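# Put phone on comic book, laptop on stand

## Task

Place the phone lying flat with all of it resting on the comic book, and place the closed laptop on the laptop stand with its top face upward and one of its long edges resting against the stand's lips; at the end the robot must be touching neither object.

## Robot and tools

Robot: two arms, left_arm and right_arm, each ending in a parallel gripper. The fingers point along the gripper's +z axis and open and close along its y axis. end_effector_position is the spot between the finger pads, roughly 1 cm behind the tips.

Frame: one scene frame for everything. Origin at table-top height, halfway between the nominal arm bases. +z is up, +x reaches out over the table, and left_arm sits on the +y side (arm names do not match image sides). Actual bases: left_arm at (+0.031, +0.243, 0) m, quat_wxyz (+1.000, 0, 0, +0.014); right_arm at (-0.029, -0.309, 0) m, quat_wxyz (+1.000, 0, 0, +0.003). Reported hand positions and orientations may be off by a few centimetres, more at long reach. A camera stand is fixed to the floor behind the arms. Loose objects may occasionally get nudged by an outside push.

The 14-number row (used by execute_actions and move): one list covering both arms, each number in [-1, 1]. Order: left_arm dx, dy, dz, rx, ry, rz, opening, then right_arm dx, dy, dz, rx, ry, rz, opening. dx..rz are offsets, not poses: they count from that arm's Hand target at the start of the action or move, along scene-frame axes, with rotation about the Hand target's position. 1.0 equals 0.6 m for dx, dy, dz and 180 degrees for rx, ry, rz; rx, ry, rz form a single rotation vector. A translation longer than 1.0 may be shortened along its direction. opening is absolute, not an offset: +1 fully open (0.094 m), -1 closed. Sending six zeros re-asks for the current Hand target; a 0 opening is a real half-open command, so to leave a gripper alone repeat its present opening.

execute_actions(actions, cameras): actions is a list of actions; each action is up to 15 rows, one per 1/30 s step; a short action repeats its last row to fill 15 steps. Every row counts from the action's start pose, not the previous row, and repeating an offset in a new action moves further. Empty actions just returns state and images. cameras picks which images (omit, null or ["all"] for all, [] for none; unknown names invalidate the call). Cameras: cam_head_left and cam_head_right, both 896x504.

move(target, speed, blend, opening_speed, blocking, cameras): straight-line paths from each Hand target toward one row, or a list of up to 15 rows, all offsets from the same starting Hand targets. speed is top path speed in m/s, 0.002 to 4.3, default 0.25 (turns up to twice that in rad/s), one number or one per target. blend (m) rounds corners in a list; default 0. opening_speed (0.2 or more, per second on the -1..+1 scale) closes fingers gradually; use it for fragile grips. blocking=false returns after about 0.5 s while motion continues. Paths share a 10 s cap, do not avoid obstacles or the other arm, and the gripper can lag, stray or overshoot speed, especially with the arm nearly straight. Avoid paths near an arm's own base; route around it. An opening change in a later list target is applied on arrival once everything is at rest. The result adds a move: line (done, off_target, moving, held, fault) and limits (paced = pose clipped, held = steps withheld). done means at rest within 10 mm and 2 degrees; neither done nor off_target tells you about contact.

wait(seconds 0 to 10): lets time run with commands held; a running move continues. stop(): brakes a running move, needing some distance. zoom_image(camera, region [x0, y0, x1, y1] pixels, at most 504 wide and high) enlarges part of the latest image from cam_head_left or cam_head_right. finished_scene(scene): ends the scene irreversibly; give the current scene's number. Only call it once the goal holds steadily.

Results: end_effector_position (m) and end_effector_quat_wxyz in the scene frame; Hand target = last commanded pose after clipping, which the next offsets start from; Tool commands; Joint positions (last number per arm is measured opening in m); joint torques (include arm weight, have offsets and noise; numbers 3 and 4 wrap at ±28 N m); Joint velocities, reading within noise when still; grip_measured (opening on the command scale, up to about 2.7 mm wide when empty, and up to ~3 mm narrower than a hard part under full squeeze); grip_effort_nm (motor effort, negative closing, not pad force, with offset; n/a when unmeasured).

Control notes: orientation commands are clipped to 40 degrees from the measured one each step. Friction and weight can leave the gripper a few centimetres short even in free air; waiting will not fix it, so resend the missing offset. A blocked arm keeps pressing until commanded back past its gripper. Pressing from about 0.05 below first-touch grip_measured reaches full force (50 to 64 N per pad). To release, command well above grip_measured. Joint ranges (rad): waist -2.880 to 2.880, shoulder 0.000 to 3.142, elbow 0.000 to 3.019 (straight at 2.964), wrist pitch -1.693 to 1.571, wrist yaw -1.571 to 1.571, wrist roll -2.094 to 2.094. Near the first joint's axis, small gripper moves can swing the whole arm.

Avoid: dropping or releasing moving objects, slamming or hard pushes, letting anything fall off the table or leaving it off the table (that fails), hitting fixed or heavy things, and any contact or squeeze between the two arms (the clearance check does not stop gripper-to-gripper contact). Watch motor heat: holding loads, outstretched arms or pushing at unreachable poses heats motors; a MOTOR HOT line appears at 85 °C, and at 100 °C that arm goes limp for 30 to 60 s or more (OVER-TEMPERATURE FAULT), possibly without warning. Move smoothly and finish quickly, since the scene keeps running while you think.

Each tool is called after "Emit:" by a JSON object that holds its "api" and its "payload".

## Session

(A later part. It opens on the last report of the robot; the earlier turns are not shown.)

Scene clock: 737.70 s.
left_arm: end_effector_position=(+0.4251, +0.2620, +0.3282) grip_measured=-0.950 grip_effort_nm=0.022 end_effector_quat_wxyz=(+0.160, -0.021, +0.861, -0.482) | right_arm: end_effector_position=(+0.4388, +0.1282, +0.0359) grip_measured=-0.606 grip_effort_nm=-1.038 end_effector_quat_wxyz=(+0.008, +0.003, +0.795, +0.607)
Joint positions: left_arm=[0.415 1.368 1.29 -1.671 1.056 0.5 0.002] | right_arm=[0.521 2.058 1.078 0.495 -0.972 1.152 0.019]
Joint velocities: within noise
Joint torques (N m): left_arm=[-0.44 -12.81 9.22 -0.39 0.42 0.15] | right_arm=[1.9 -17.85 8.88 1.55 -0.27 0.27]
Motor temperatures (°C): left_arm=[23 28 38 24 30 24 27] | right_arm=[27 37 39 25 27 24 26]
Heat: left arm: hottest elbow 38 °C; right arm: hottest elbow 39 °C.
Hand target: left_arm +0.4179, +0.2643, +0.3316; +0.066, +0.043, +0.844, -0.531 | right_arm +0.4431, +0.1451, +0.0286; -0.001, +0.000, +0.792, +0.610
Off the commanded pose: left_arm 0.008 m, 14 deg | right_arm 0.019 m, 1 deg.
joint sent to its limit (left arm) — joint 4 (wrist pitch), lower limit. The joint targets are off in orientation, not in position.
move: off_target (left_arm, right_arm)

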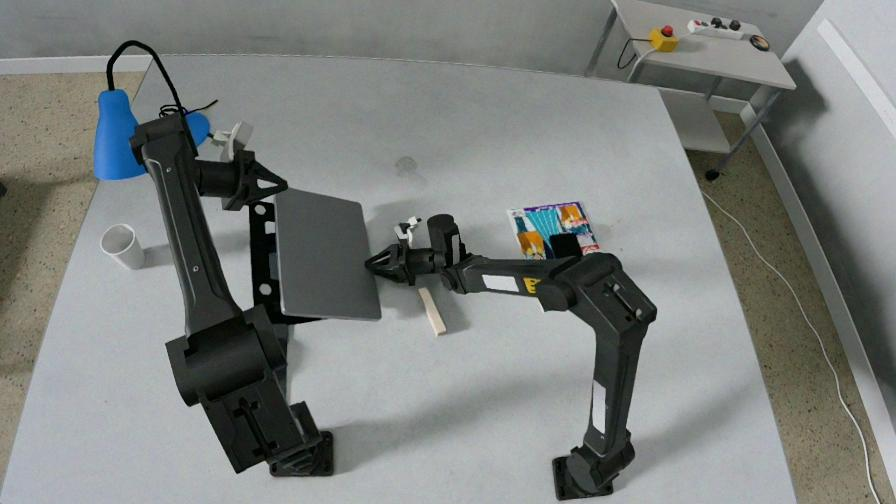

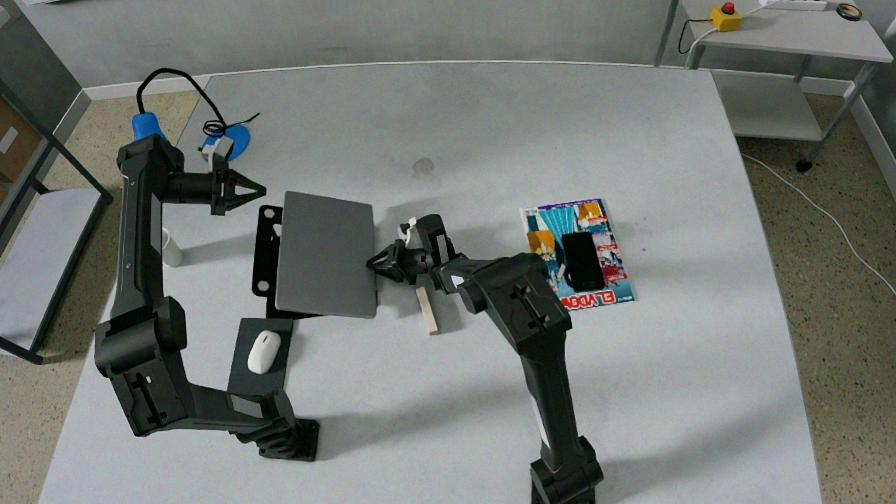

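Emit:
{"api": "move", "payload": {"target": [[0,0,0,0,0,0,-0.95,0.0,0.0,0.07,0.05,0,0,-0.95],[0,0,0,0,0,0,-0.95,0.0,0.11,0.09,0.06,0,0,-0.95]], "speed": 0.06}}

Emit:
{"api": "zoom_image", "payload": {"camera": "cam_head_right", "region": [240, 180, 460, 340]}}

Emit:
{"api": "zoom_image", "payload": {"camera": "cam_head_left", "region": [240, 180, 460, 340]}}

Scene clock: 744.27 s.
left_arm: end_effector_position=(+0.4251, +0.2620, +0.3282) grip_measured=-0.950 grip_effort_nm=0.022 end_effector_quat_wxyz=(+0.160, -0.021, +0.861, -0.482) | right_arm: end_effector_position=(+0.4417, +0.1670, +0.0524) grip_measured=-0.675 grip_effort_nm=-1.038 end_effector_quat_wxyz=(-0.003, +0.040, +0.751, +0.659)
Joint positions: left_arm=[0.415 1.368 1.29 -1.671 1.056 0.5 0.002] | right_arm=[0.577 2.127 1.112 0.792 -0.929 1.449 0.015]
Joint velocities: within noise
Joint torques (N m): left_arm=[-0.09 -13.51 9.4 -0.16 0.48 0.16] | right_arm=[4.13 -21.01 11.43 2.47 -0.33 0.33]
Motor temperatures (°C): left_arm=[23 28 38 24 30 24 26] | right_arm=[27 37 38 25 27 24 27]
Heat: left arm: hottest elbow 38 °C; right arm: hottest elbow 38 °C.
Hand target: left_arm +0.4179, +0.2643, +0.3316; +0.066, +0.043, +0.844, -0.531 | right_arm +0.4431, +0.2111, +0.0825; -0.001, +0.000, +0.732, +0.682
Off the commanded pose: left_arm 0.008 m, 14 deg | right_arm 0.053 m, 6 deg.
joint sent to its limit (left arm) — joint 4 (wrist pitch), lower limit. The joint targets are off in orientation, not in position.
move: off_target (left_arm, right_arm)

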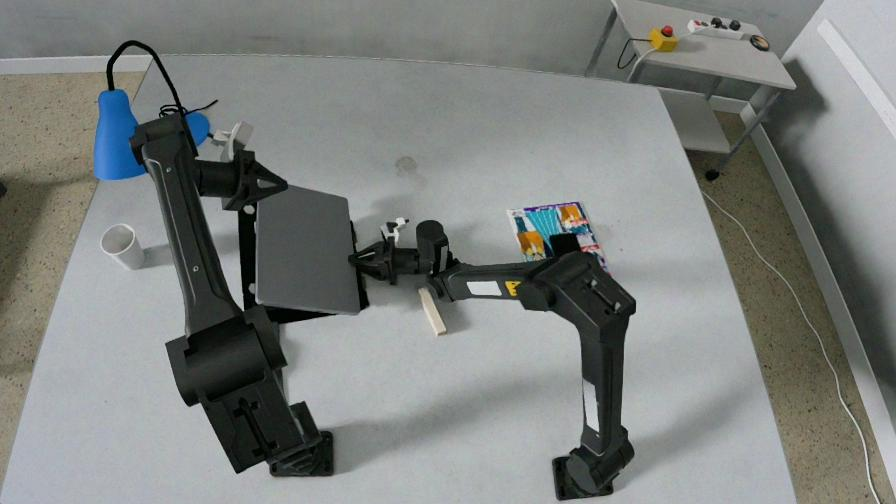

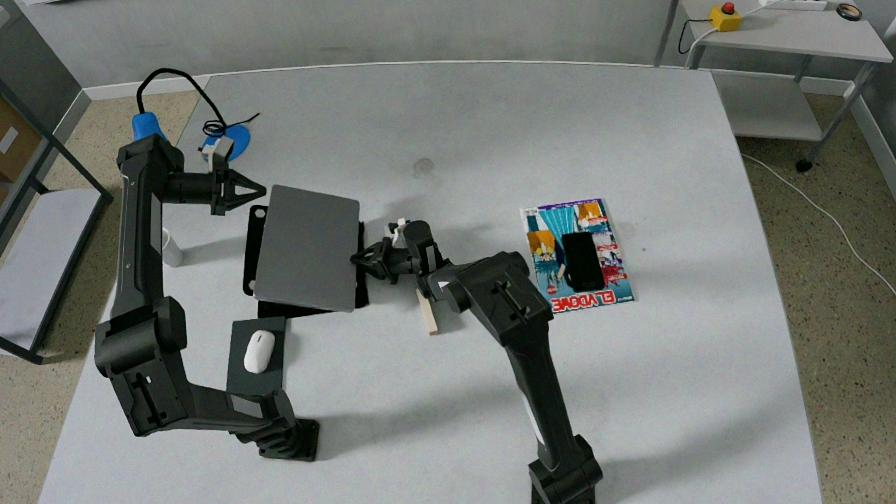

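Scaled by 2.291.

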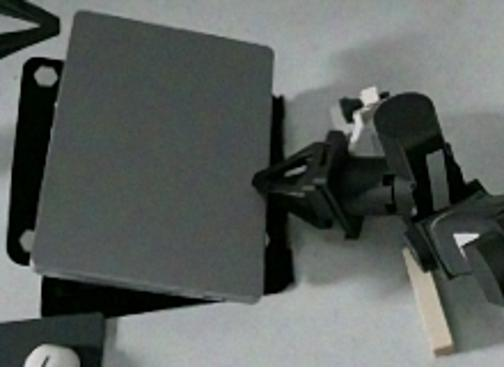

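Scaled by 2.291.

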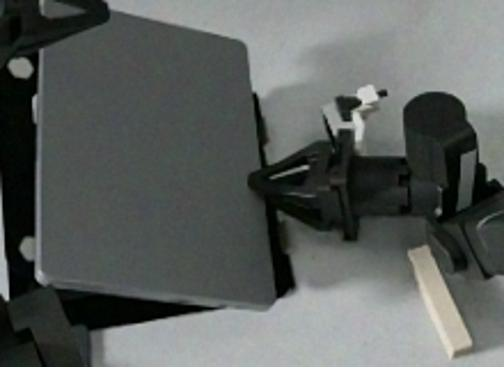

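Emit:
{"api": "move", "payload": {"target": [0,0,0,0,0,0,-0.95,0.0,0.035,0.0,0.0,0,0,-0.95], "speed": 0.06}}

Emit:
{"api": "zoom_image", "payload": {"camera": "cam_head_right", "region": [300, 200, 400, 340]}}

Emit:
{"api": "zoom_image", "payload": {"camera": "cam_head_left", "region": [300, 200, 400, 340]}}

Scene clock: 749.13 s.
left_arm: end_effector_position=(+0.4251, +0.2620, +0.3282) grip_measured=-0.950 grip_effort_nm=0.022 end_effector_quat_wxyz=(+0.160, -0.021, +0.861, -0.482) | right_arm: end_effector_position=(+0.4421, +0.1878, +0.0534) grip_measured=-0.676 grip_effort_nm=-1.038 end_effector_quat_wxyz=(-0.001, +0.036, +0.749, +0.661)
Joint positions: left_arm=[0.415 1.368 1.29 -1.671 1.056 0.5 0.002] | right_arm=[0.607 2.147 1.151 0.793 -0.901 1.459 0.015]
Joint velocities: within noise
Joint torques (N m): left_arm=[-0.32 -13.1 9.5 -0.44 0.44 0.18] | right_arm=[4.13 -21.54 11.82 1.84 -0.31 0.3]
Motor temperatures (°C): left_arm=[23 28 38 24 30 24 26] | right_arm=[27 37 38 25 27 24 27]
Heat: left arm: hottest elbow 38 °C; right arm: hottest elbow 38 °C.
Hand target: left_arm +0.4179, +0.2643, +0.3316; +0.066, +0.043, +0.844, -0.531 | right_arm +0.4430, +0.2321, +0.0826; -0.001, +0.000, +0.731, +0.682
Off the commanded pose: left_arm 0.008 m, 14 deg | right_arm 0.053 m, 5 deg.
joint sent to its limit (left arm) — joint 4 (wrist pitch), lower limit. The joint targets are off in orientation, not in position.
move: off_target (left_arm, right_arm)

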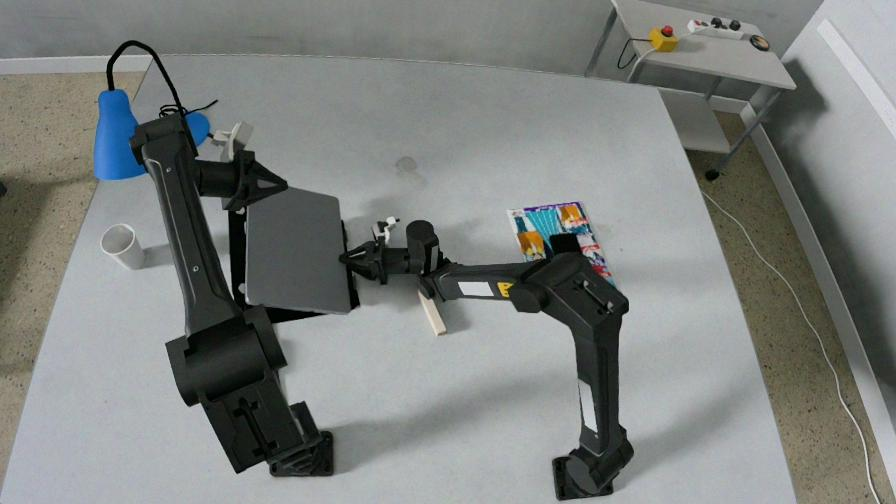

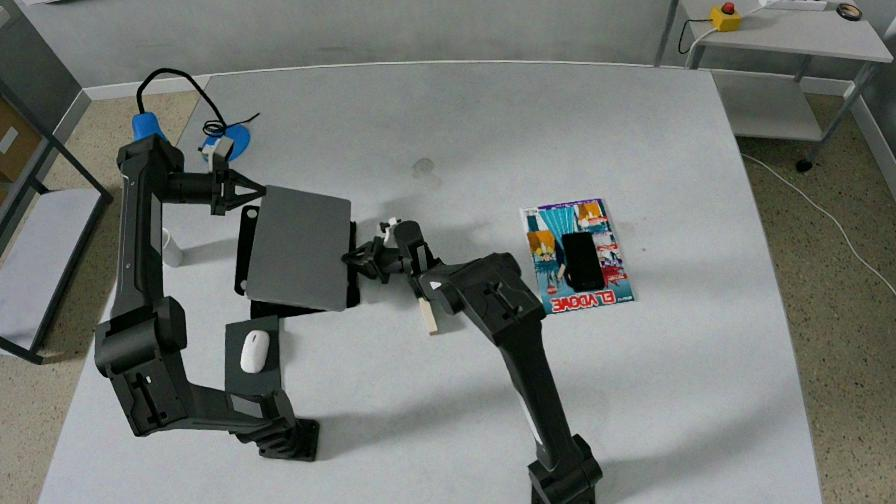

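Scaled by 3.600.

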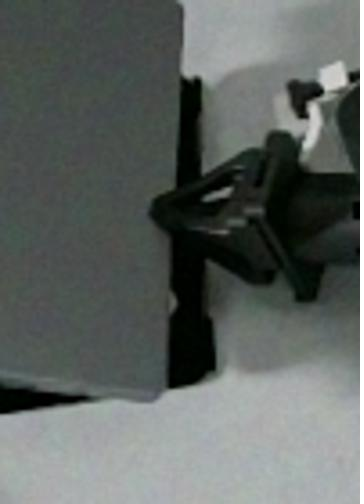

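Scaled by 3.600.

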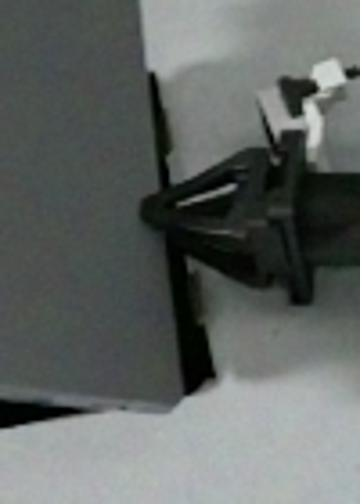

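Emit:
{"api": "move", "payload": {"target": [0,0,0,0,0,0,-0.95,0.0,-0.01,-0.1,-0.04,0,0,-0.95], "speed": 0.05}}

Emit:
{"api": "zoom_image", "payload": {"camera": "cam_head_right", "region": [300, 200, 400, 340]}}

Emit:
{"api": "zoom_image", "payload": {"camera": "cam_head_left", "region": [300, 200, 400, 340]}}

Scene clock: 754.40 s.
left_arm: end_effector_position=(+0.4251, +0.2620, +0.3282) grip_measured=-0.950 grip_effort_nm=0.017 end_effector_quat_wxyz=(+0.160, -0.021, +0.861, -0.482) | right_arm: end_effector_position=(+0.4451, +0.1952, +0.0442) grip_measured=-0.680 grip_effort_nm=-1.038 end_effector_quat_wxyz=(+0.010, +0.013, +0.769, +0.639)
Joint positions: left_arm=[0.415 1.368 1.29 -1.671 1.056 0.5 0.002] | right_arm=[0.614 2.147 1.187 0.661 -0.897 1.335 0.015]
Joint velocities: within noise
Joint torques (N m): left_arm=[-0.62 -13.51 9.29 -0.32 0.42 0.16] | right_arm=[3.25 -17.26 10.69 0.91 0.13 0]
Motor temperatures (°C): left_arm=[23 28 38 24 29 24 26] | right_arm=[27 38 39 25 27 24 27]
Heat: left arm: hottest elbow 38 °C; right arm: hottest elbow 39 °C.
Hand target: left_arm +0.4179, +0.2643, +0.3316; +0.066, +0.043, +0.844, -0.531 | right_arm +0.4431, +0.2262, +0.0227; -0.001, +0.000, +0.773, +0.635
Off the commanded pose: left_arm 0.008 m, 14 deg | right_arm 0.038 m, 2 deg.
joint sent to its limit (left arm) — joint 4 (wrist pitch), lower limit. The joint targets are off in orientation, not in position.
move: off_target (left_arm, right_arm)

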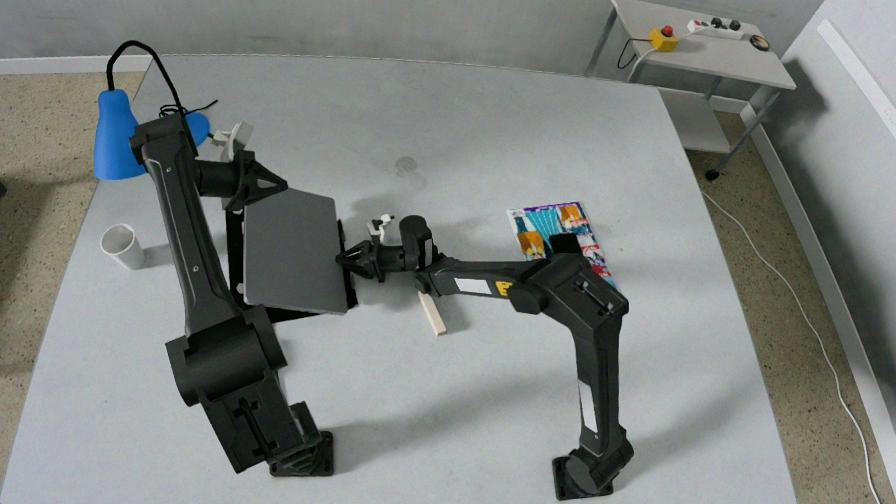

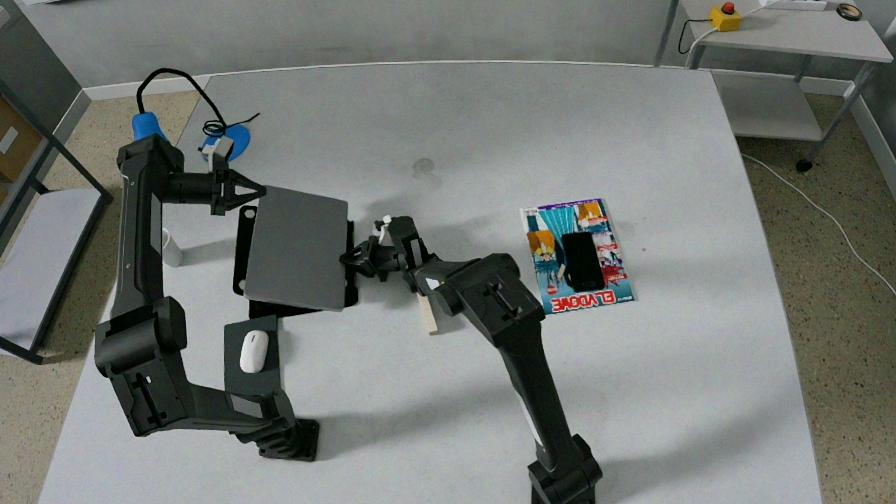

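Scaled by 3.600.

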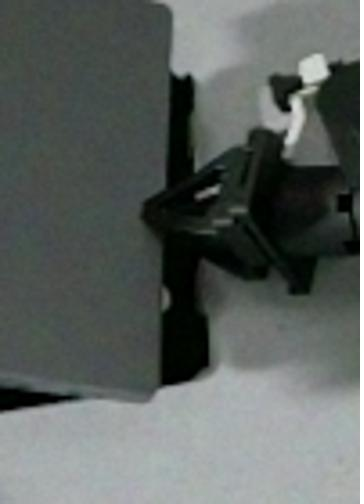

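Scaled by 3.600.

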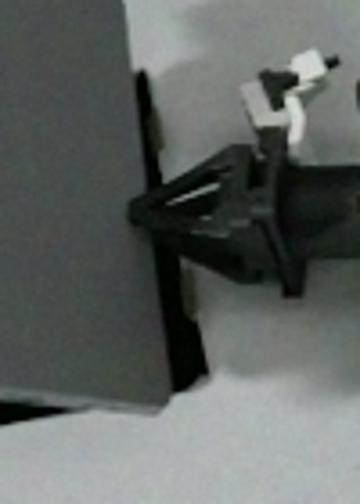

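Emit:
{"api": "move", "payload": {"target": [[0,0,0,0,0,0,-0.95,0.0,0,0.0,0,0,0,-0.35],[0,0,0,0,0,0,-0.95,0.0,-0.2,0.03,0,0,0,-0.35],[0,0.03,0.02,0,0,0,-0.95,-0.1,-0.35,0.15,0,0,0,-0.9]], "speed": 0.15, "opening_speed": 0.8}}

Emit:
{"api": "zoom_image", "payload": {"camera": "cam_head_right", "region": [220, 160, 400, 340]}}

Emit:
{"api": "zoom_image", "payload": {"camera": "cam_head_left", "region": [220, 160, 400, 340]}}

Scene clock: 761.73 s.
left_arm: end_effector_position=(+0.4217, +0.2771, +0.3308) grip_measured=-0.950 grip_effort_nm=0.027 end_effector_quat_wxyz=(+0.172, -0.035, +0.863, -0.474) | right_arm: end_effector_position=(+0.3852, +0.0222, +0.1110) grip_measured=-0.898 grip_effort_nm=-0.081 end_effector_quat_wxyz=(-0.003, -0.003, +0.772, +0.635)
Joint positions: left_arm=[0.455 1.357 1.29 -1.671 1.048 0.5 0.002] | right_arm=[0.365 1.754 0.806 0.443 -1.162 1.102 0.005]
Joint velocities: within noise
Joint torques (N m): left_arm=[-0.62 -14.33 11.6 -0.44 0.47 0.03] | right_arm=[-0.15 -17.49 4.9 0.9 -0.32 0.02]
Motor temperatures (°C): left_arm=[23 28 37 24 29 24 26] | right_arm=[27 38 39 25 27 24 27]
Heat: left arm: hottest elbow 37 °C; right arm: hottest elbow 39 °C.
Hand target: left_arm +0.4178, +0.2823, +0.3436; +0.066, +0.043, +0.844, -0.531 | right_arm +0.3831, +0.0162, +0.1127; -0.001, +0.000, +0.773, +0.635
Off the commanded pose: left_arm 0.014 m, 17 deg | right_arm 0.007 m, 0 deg.
joint sent to its limit (left arm) — joint 4 (wrist pitch), lower limit. The joint targets are off in orientation, not in position.
move: off_target (left_arm)

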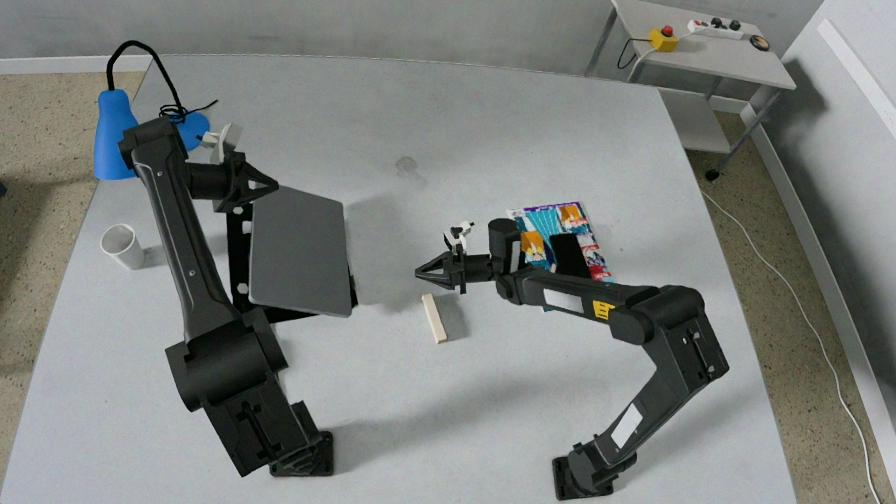

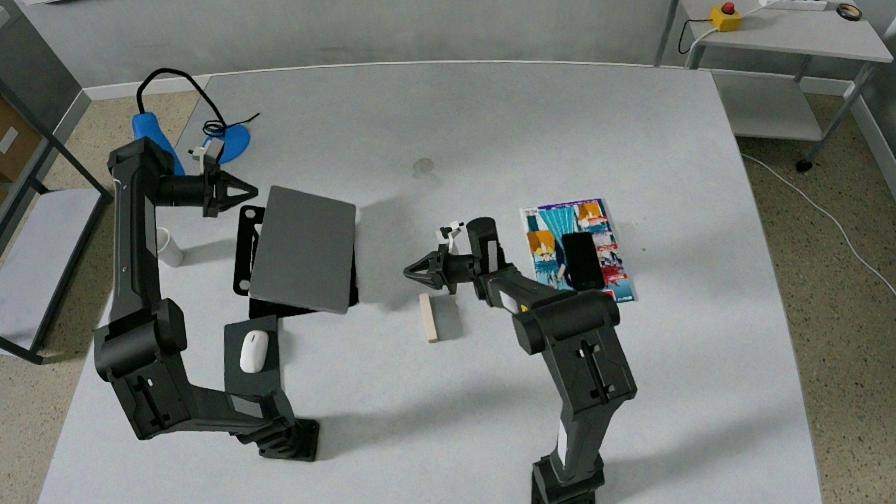

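Scaled by 2.800.

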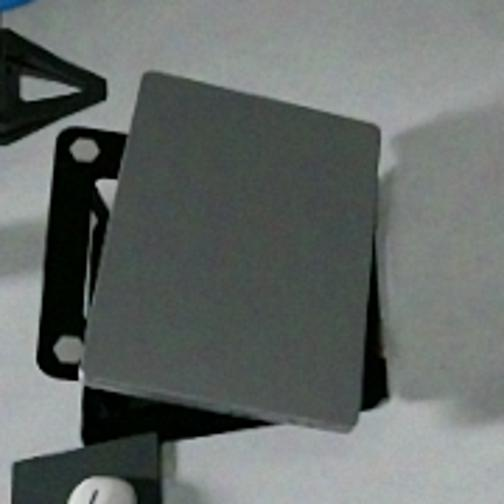

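Scaled by 2.800.

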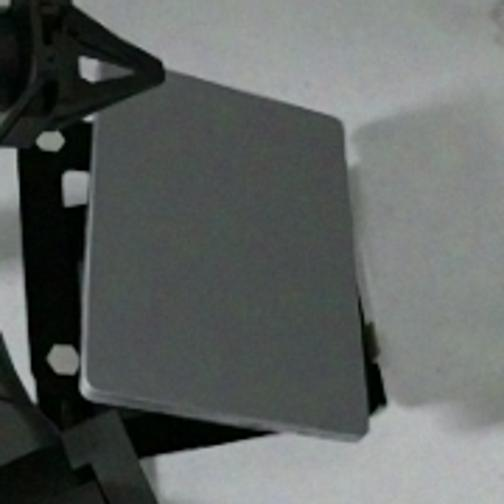

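Emit:
{"api": "zoom_image", "payload": {"camera": "cam_head_right", "region": [325, 195, 375, 265]}}

Emit:
{"api": "zoom_image", "payload": {"camera": "cam_head_right", "region": [325, 255, 375, 325]}}

Emit:
{"api": "zoom_image", "payload": {"camera": "cam_head_left", "region": [325, 195, 375, 265]}}

Emit:
{"api": "zoom_image", "payload": {"camera": "cam_head_left", "region": [325, 255, 375, 325]}}

Scaled by 7.200.

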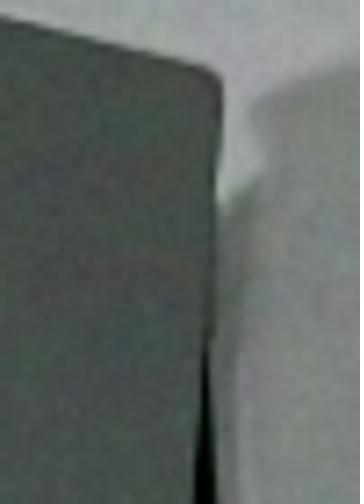

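Scaled by 7.200.

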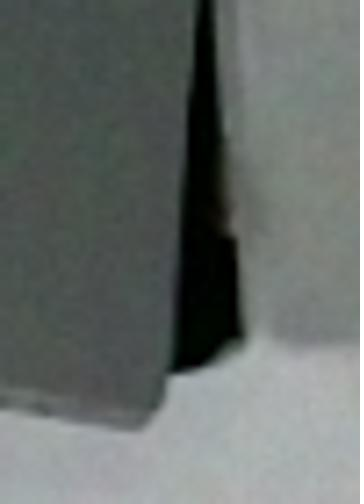

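Scaled by 7.200.

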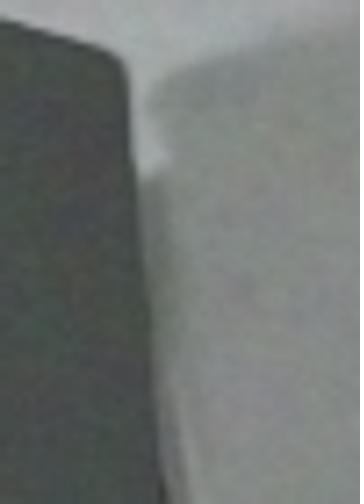

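Scaled by 7.200.

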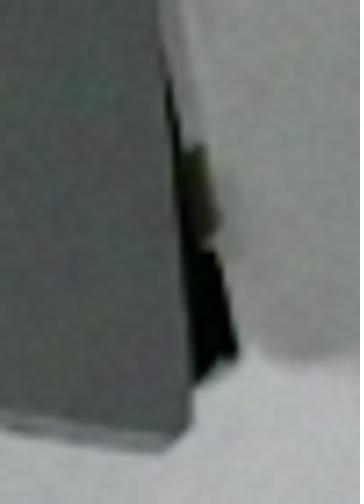

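Emit:
{"api": "move", "payload": {"target": [[0,0,0,0,0,0,-0.95,0.2,0.08,-0.04,-0.02,0,0,-0.2],[0,0,0,0,0,0,-0.95,0.215,0.11,-0.13,-0.03,0,0,-0.2],[0,0,0,0,0,0,-0.95,0.215,0.28,-0.14,-0.03,0,0,-0.2]], "speed": 0.12}}

Emit:
{"api": "zoom_image", "payload": {"camera": "cam_head_right", "region": [260, 160, 460, 340]}}

Emit:
{"api": "zoom_image", "payload": {"camera": "cam_head_left", "region": [260, 160, 460, 340]}}

Scene clock: 779.00 s.
left_arm: end_effector_position=(+0.4217, +0.2771, +0.3308) grip_measured=-0.950 grip_effort_nm=0.022 end_effector_quat_wxyz=(+0.172, -0.035, +0.863, -0.474) | right_arm: end_effector_position=(+0.5022, +0.1713, +0.0360) grip_measured=-0.201 grip_effort_nm=0.061 end_effector_quat_wxyz=(-0.003, +0.004, +0.805, +0.594)
Joint positions: left_arm=[0.455 1.357 1.29 -1.671 1.048 0.5 0.002] | right_arm=[0.53 2.173 1.356 0.272 -0.965 1.12 0.038]
Joint velocities: within noise
Joint torques (N m): left_arm=[-0.62 -13.45 11.55 -0.05 0.41 0.07] | right_arm=[1.14 -20.66 10.21 1.76 -0.14 0.15]
Motor temperatures (°C): left_arm=[23 28 38 24 29 24 26] | right_arm=[27 38 38 25 26 24 26]
Heat: left arm: hottest elbow 38 °C; right arm: hottest shoulder 38 °C.
Hand target: left_arm +0.4178, +0.2823, +0.3436; +0.066, +0.043, +0.844, -0.531 | right_arm +0.5121, +0.1842, +0.0286; -0.001, +0.000, +0.802, +0.597
Off the commanded pose: left_arm 0.014 m, 17 deg | right_arm 0.018 m, 1 deg.
joint sent to its limit (left arm) — joint 4 (wrist pitch), lower limit. The joint targets are off in orientation, not in position.
move: off_target (left_arm, right_arm)

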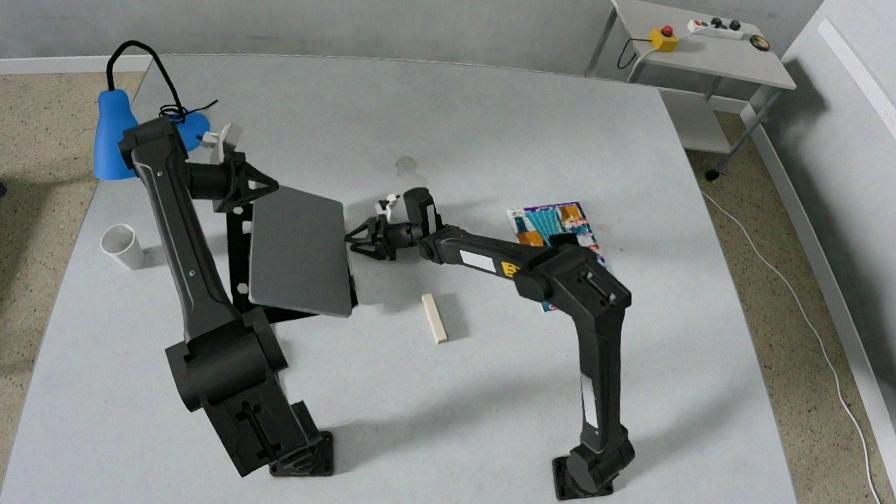

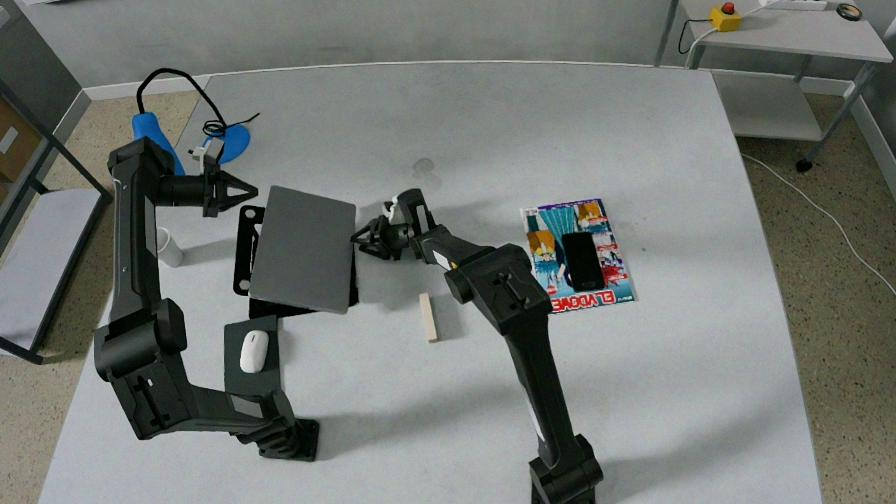

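Scaled by 2.520.

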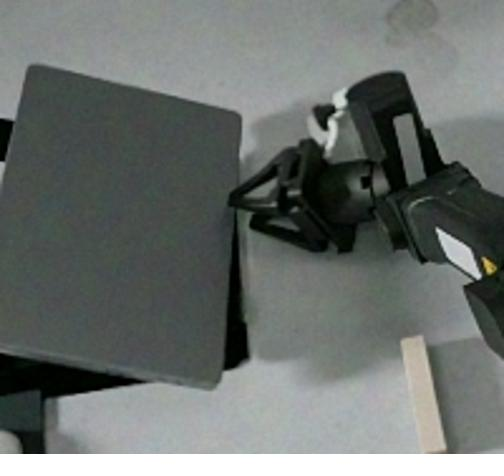

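Scaled by 2.520.

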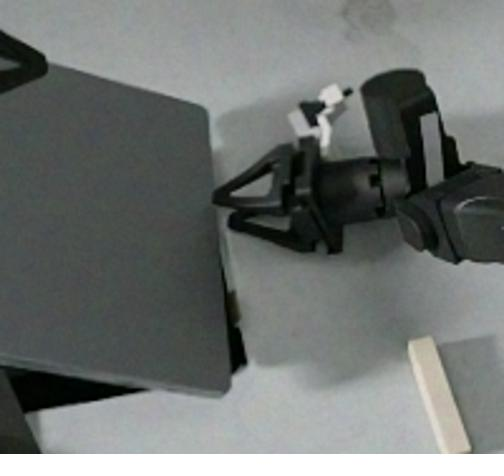

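Emit:
{"api": "move", "payload": {"target": [[0,0,0,0,0,0,-0.95,0,-0.04,0.0,0,0,0,-0.2],[0,0,0,0,0,0,-0.95,0.06,-0.04,0.005,0,0,0,-0.2],[0,0,0,0,0,0,-0.95,0.06,0.055,0.0,0,0,0,-0.2]], "speed": 0.12}}

Emit:
{"api": "zoom_image", "payload": {"camera": "cam_head_right", "region": [260, 160, 460, 340]}}

Emit:
{"api": "zoom_image", "payload": {"camera": "cam_head_left", "region": [260, 160, 460, 340]}}

Scene clock: 784.40 s.
left_arm: end_effector_position=(+0.4217, +0.2771, +0.3308) grip_measured=-0.950 grip_effort_nm=0.017 end_effector_quat_wxyz=(+0.172, -0.035, +0.863, -0.474) | right_arm: end_effector_position=(+0.5426, +0.1962, +0.0375) grip_measured=-0.201 grip_effort_nm=0.037 end_effector_quat_wxyz=(+0.008, +0.004, +0.804, +0.595)
Joint positions: left_arm=[0.455 1.357 1.29 -1.671 1.048 0.5 0.002] | right_arm=[0.533 2.255 1.522 0.211 -0.947 1.126 0.038]
Joint velocities: within noise
Joint torques (N m): left_arm=[-0.62 -13.45 11.55 -0.31 0.47 0.04] | right_arm=[1.9 -21.89 11.82 1.02 -0.3 0.24]
Motor temperatures (°C): left_arm=[23 28 38 24 29 24 26] | right_arm=[27 38 39 25 26 24 26]
Heat: left arm: hottest elbow 38 °C; right arm: hottest elbow 39 °C.
Hand target: left_arm +0.4178, +0.2823, +0.3436; +0.066, +0.043, +0.844, -0.531 | right_arm +0.5481, +0.2170, +0.0285; -0.001, +0.000, +0.802, +0.597
Off the commanded pose: left_arm 0.014 m, 17 deg | right_arm 0.023 m, 1 deg.
joint sent to its limit (left arm) — joint 4 (wrist pitch), lower limit. The joint targets are off in orientation, not in position.
move: off_target (left_arm, right_arm)

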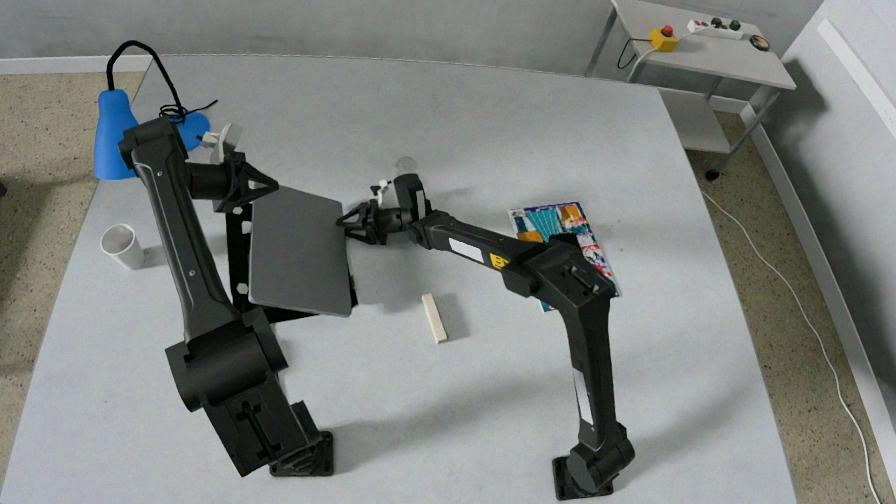

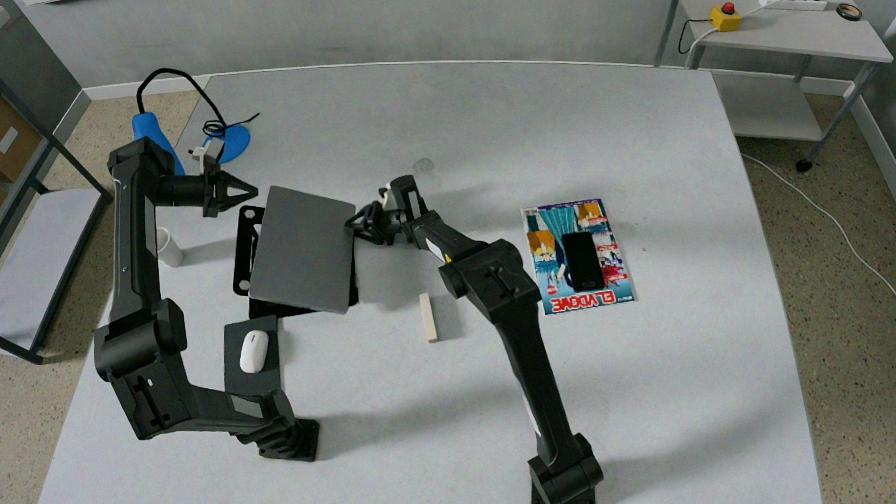

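Scaled by 2.520.

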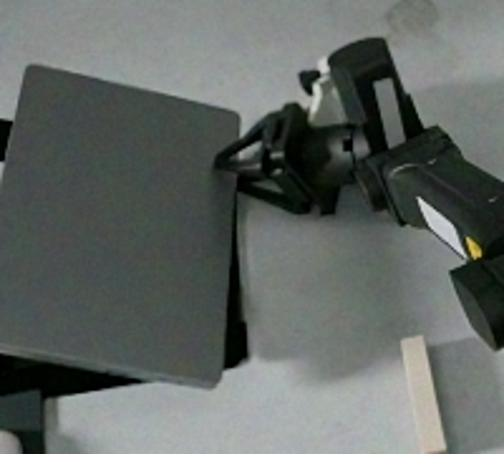

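Scaled by 2.520.

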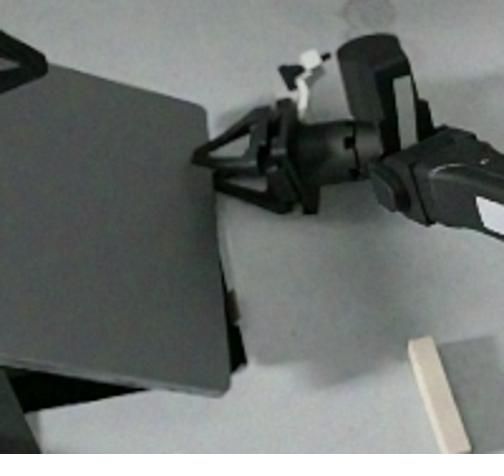

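Emit:
{"api": "move", "payload": {"target": [[0,0,0,0,0,0,-0.95,0,0,0.0,0,0,0,-0.95],[0,0,0,0,0,0,-0.95,0.0,0.0,0.07,0.05,0,0,-0.95],[0,0,0,0,0,0,-0.95,0.0,0.07,0.08,0.05,0,0,-0.95]], "speed": 0.06, "opening_speed": 1.0}}

Emit:
{"api": "zoom_image", "payload": {"camera": "cam_head_right", "region": [260, 160, 460, 340]}}

Emit:
{"api": "zoom_image", "payload": {"camera": "cam_head_left", "region": [260, 160, 460, 340]}}

Scene clock: 791.53 s.
left_arm: end_effector_position=(+0.4217, +0.2771, +0.3308) grip_measured=-0.950 grip_effort_nm=0.017 end_effector_quat_wxyz=(+0.172, -0.035, +0.863, -0.474) | right_arm: end_effector_position=(+0.5396, +0.2455, +0.0787) grip_measured=-0.949 grip_effort_nm=-0.090 end_effector_quat_wxyz=(-0.001, +0.004, +0.755, +0.656)
Joint positions: left_arm=[0.455 1.357 1.29 -1.671 1.048 0.5 0.002] | right_arm=[0.588 2.292 1.583 0.462 -0.959 1.374 0.002]
Joint velocities: within noise
Joint torques (N m): left_arm=[0.38 -12.81 11.43 -0.4 0.4 0.04] | right_arm=[1.08 -23.82 11.56 1.14 -0.04 0.15]
Motor temperatures (°C): left_arm=[23 27 38 24 29 24 26] | right_arm=[27 39 39 25 26 23 26]
Heat: left arm: hottest elbow 38 °C; right arm: hottest shoulder 39 °C.
Hand target: left_arm +0.4178, +0.2823, +0.3436; +0.066, +0.043, +0.844, -0.531 | right_arm +0.5479, +0.2592, +0.0766; -0.001, +0.000, +0.753, +0.659
Off the commanded pose: left_arm 0.014 m, 17 deg | right_arm 0.016 m, 1 deg.
joint sent to its limit (left arm) — joint 4 (wrist pitch), lower limit. The joint targets are off in orientation, not in position.
move: off_target (left_arm, right_arm)

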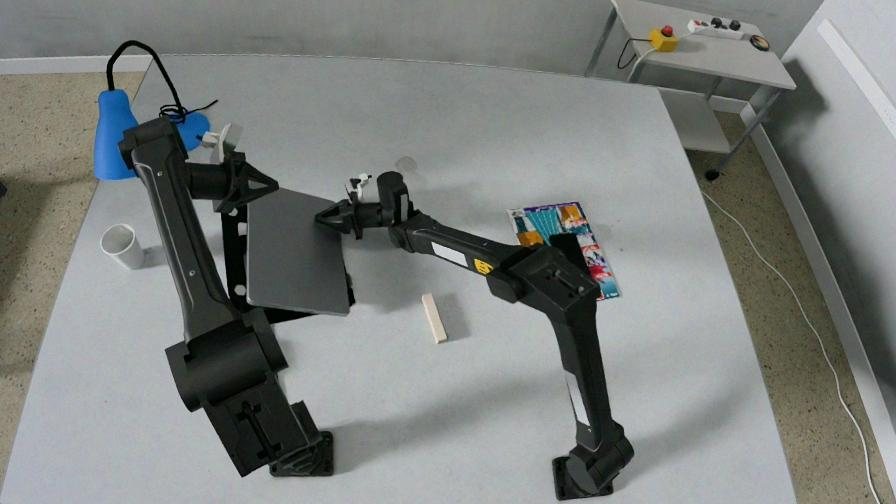

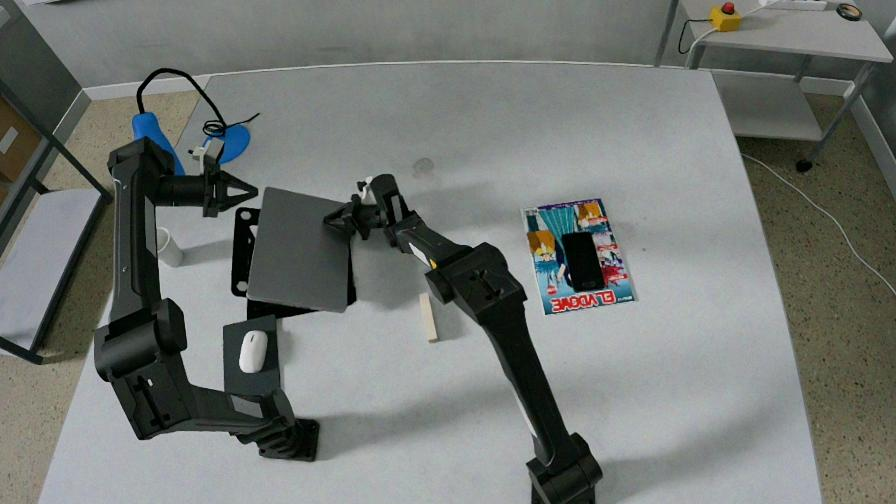

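Scaled by 2.520.

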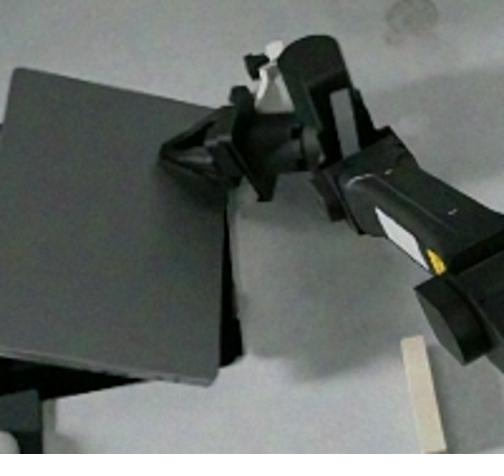

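Scaled by 2.520.

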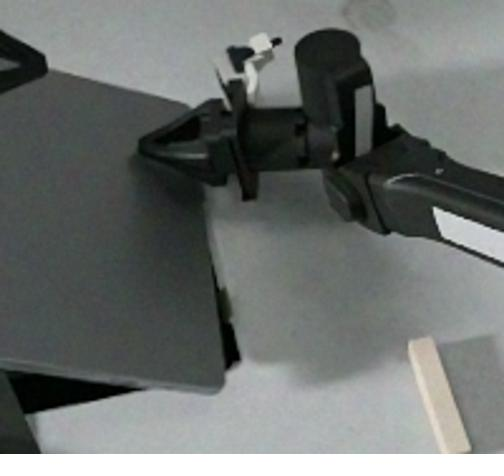

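Emit:
{"api": "move", "payload": {"target": [[0,0,0,0,0,0,-0.95,0,-0.1,0.06,0,0,0,-0.95],[0,0.0,0,0,0,0,-0.95,-0.2,-0.4,0.1,0.0,0,0,-0.95]], "speed": 0.25}}

Emit:
{"api": "zoom_image", "payload": {"camera": "cam_head_right", "region": [315, 195, 375, 325]}}

Emit:
{"api": "zoom_image", "payload": {"camera": "cam_head_left", "region": [315, 195, 375, 325]}}

Scene clock: 799.53 s.
left_arm: end_effector_position=(+0.4217, +0.2771, +0.3308) grip_measured=-0.950 grip_effort_nm=0.022 end_effector_quat_wxyz=(+0.172, -0.035, +0.863, -0.474) | right_arm: end_effector_position=(+0.4300, +0.0246, +0.1329) grip_measured=-0.949 grip_effort_nm=-0.081 end_effector_quat_wxyz=(-0.004, -0.001, +0.752, +0.659)
Joint positions: left_arm=[0.455 1.357 1.29 -1.671 1.048 0.5 0.002] | right_arm=[0.333 1.815 0.922 0.505 -1.215 1.211 0.002]
Joint velocities: within noise
Joint torques (N m): left_arm=[-0.15 -13.8 11.44 -0.27 0.47 0.01] | right_arm=[-0.09 -19.31 5.31 0.92 -0.28 -0.03]
Motor temperatures (°C): left_arm=[23 27 38 24 29 24 26] | right_arm=[27 40 39 25 26 23 26]
Heat: left arm: hottest elbow 38 °C; right arm: hottest shoulder 40 °C.
Hand target: left_arm +0.4178, +0.2823, +0.3436; +0.066, +0.043, +0.844, -0.531 | right_arm +0.4279, +0.0191, +0.1366; -0.001, +0.000, +0.752, +0.659
Off the commanded pose: left_arm 0.014 m, 17 deg | right_arm 0.007 m, 0 deg.
joint sent to its limit (left arm) — joint 4 (wrist pitch), lower limit. The joint targets are off in orientation, not in position.
move: off_target (left_arm)

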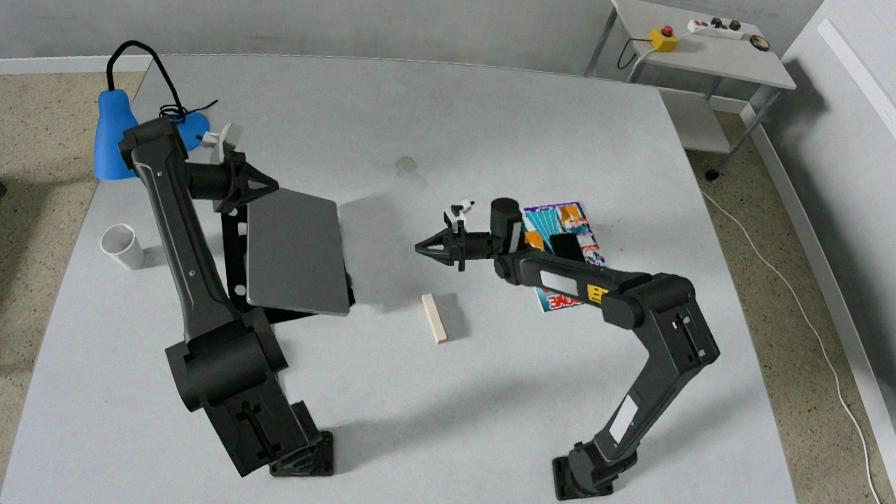

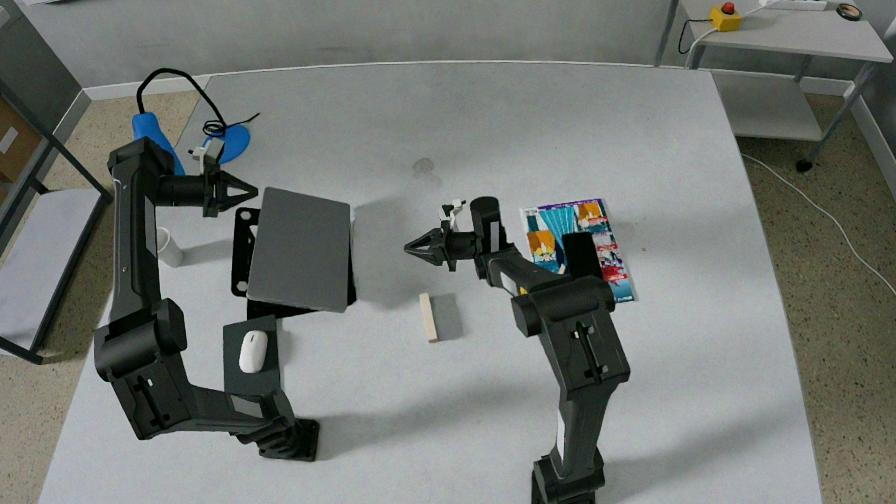

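Scaled by 3.877.

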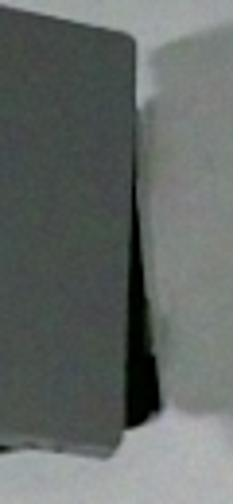

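Scaled by 3.877.

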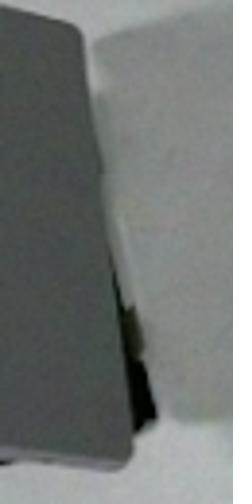

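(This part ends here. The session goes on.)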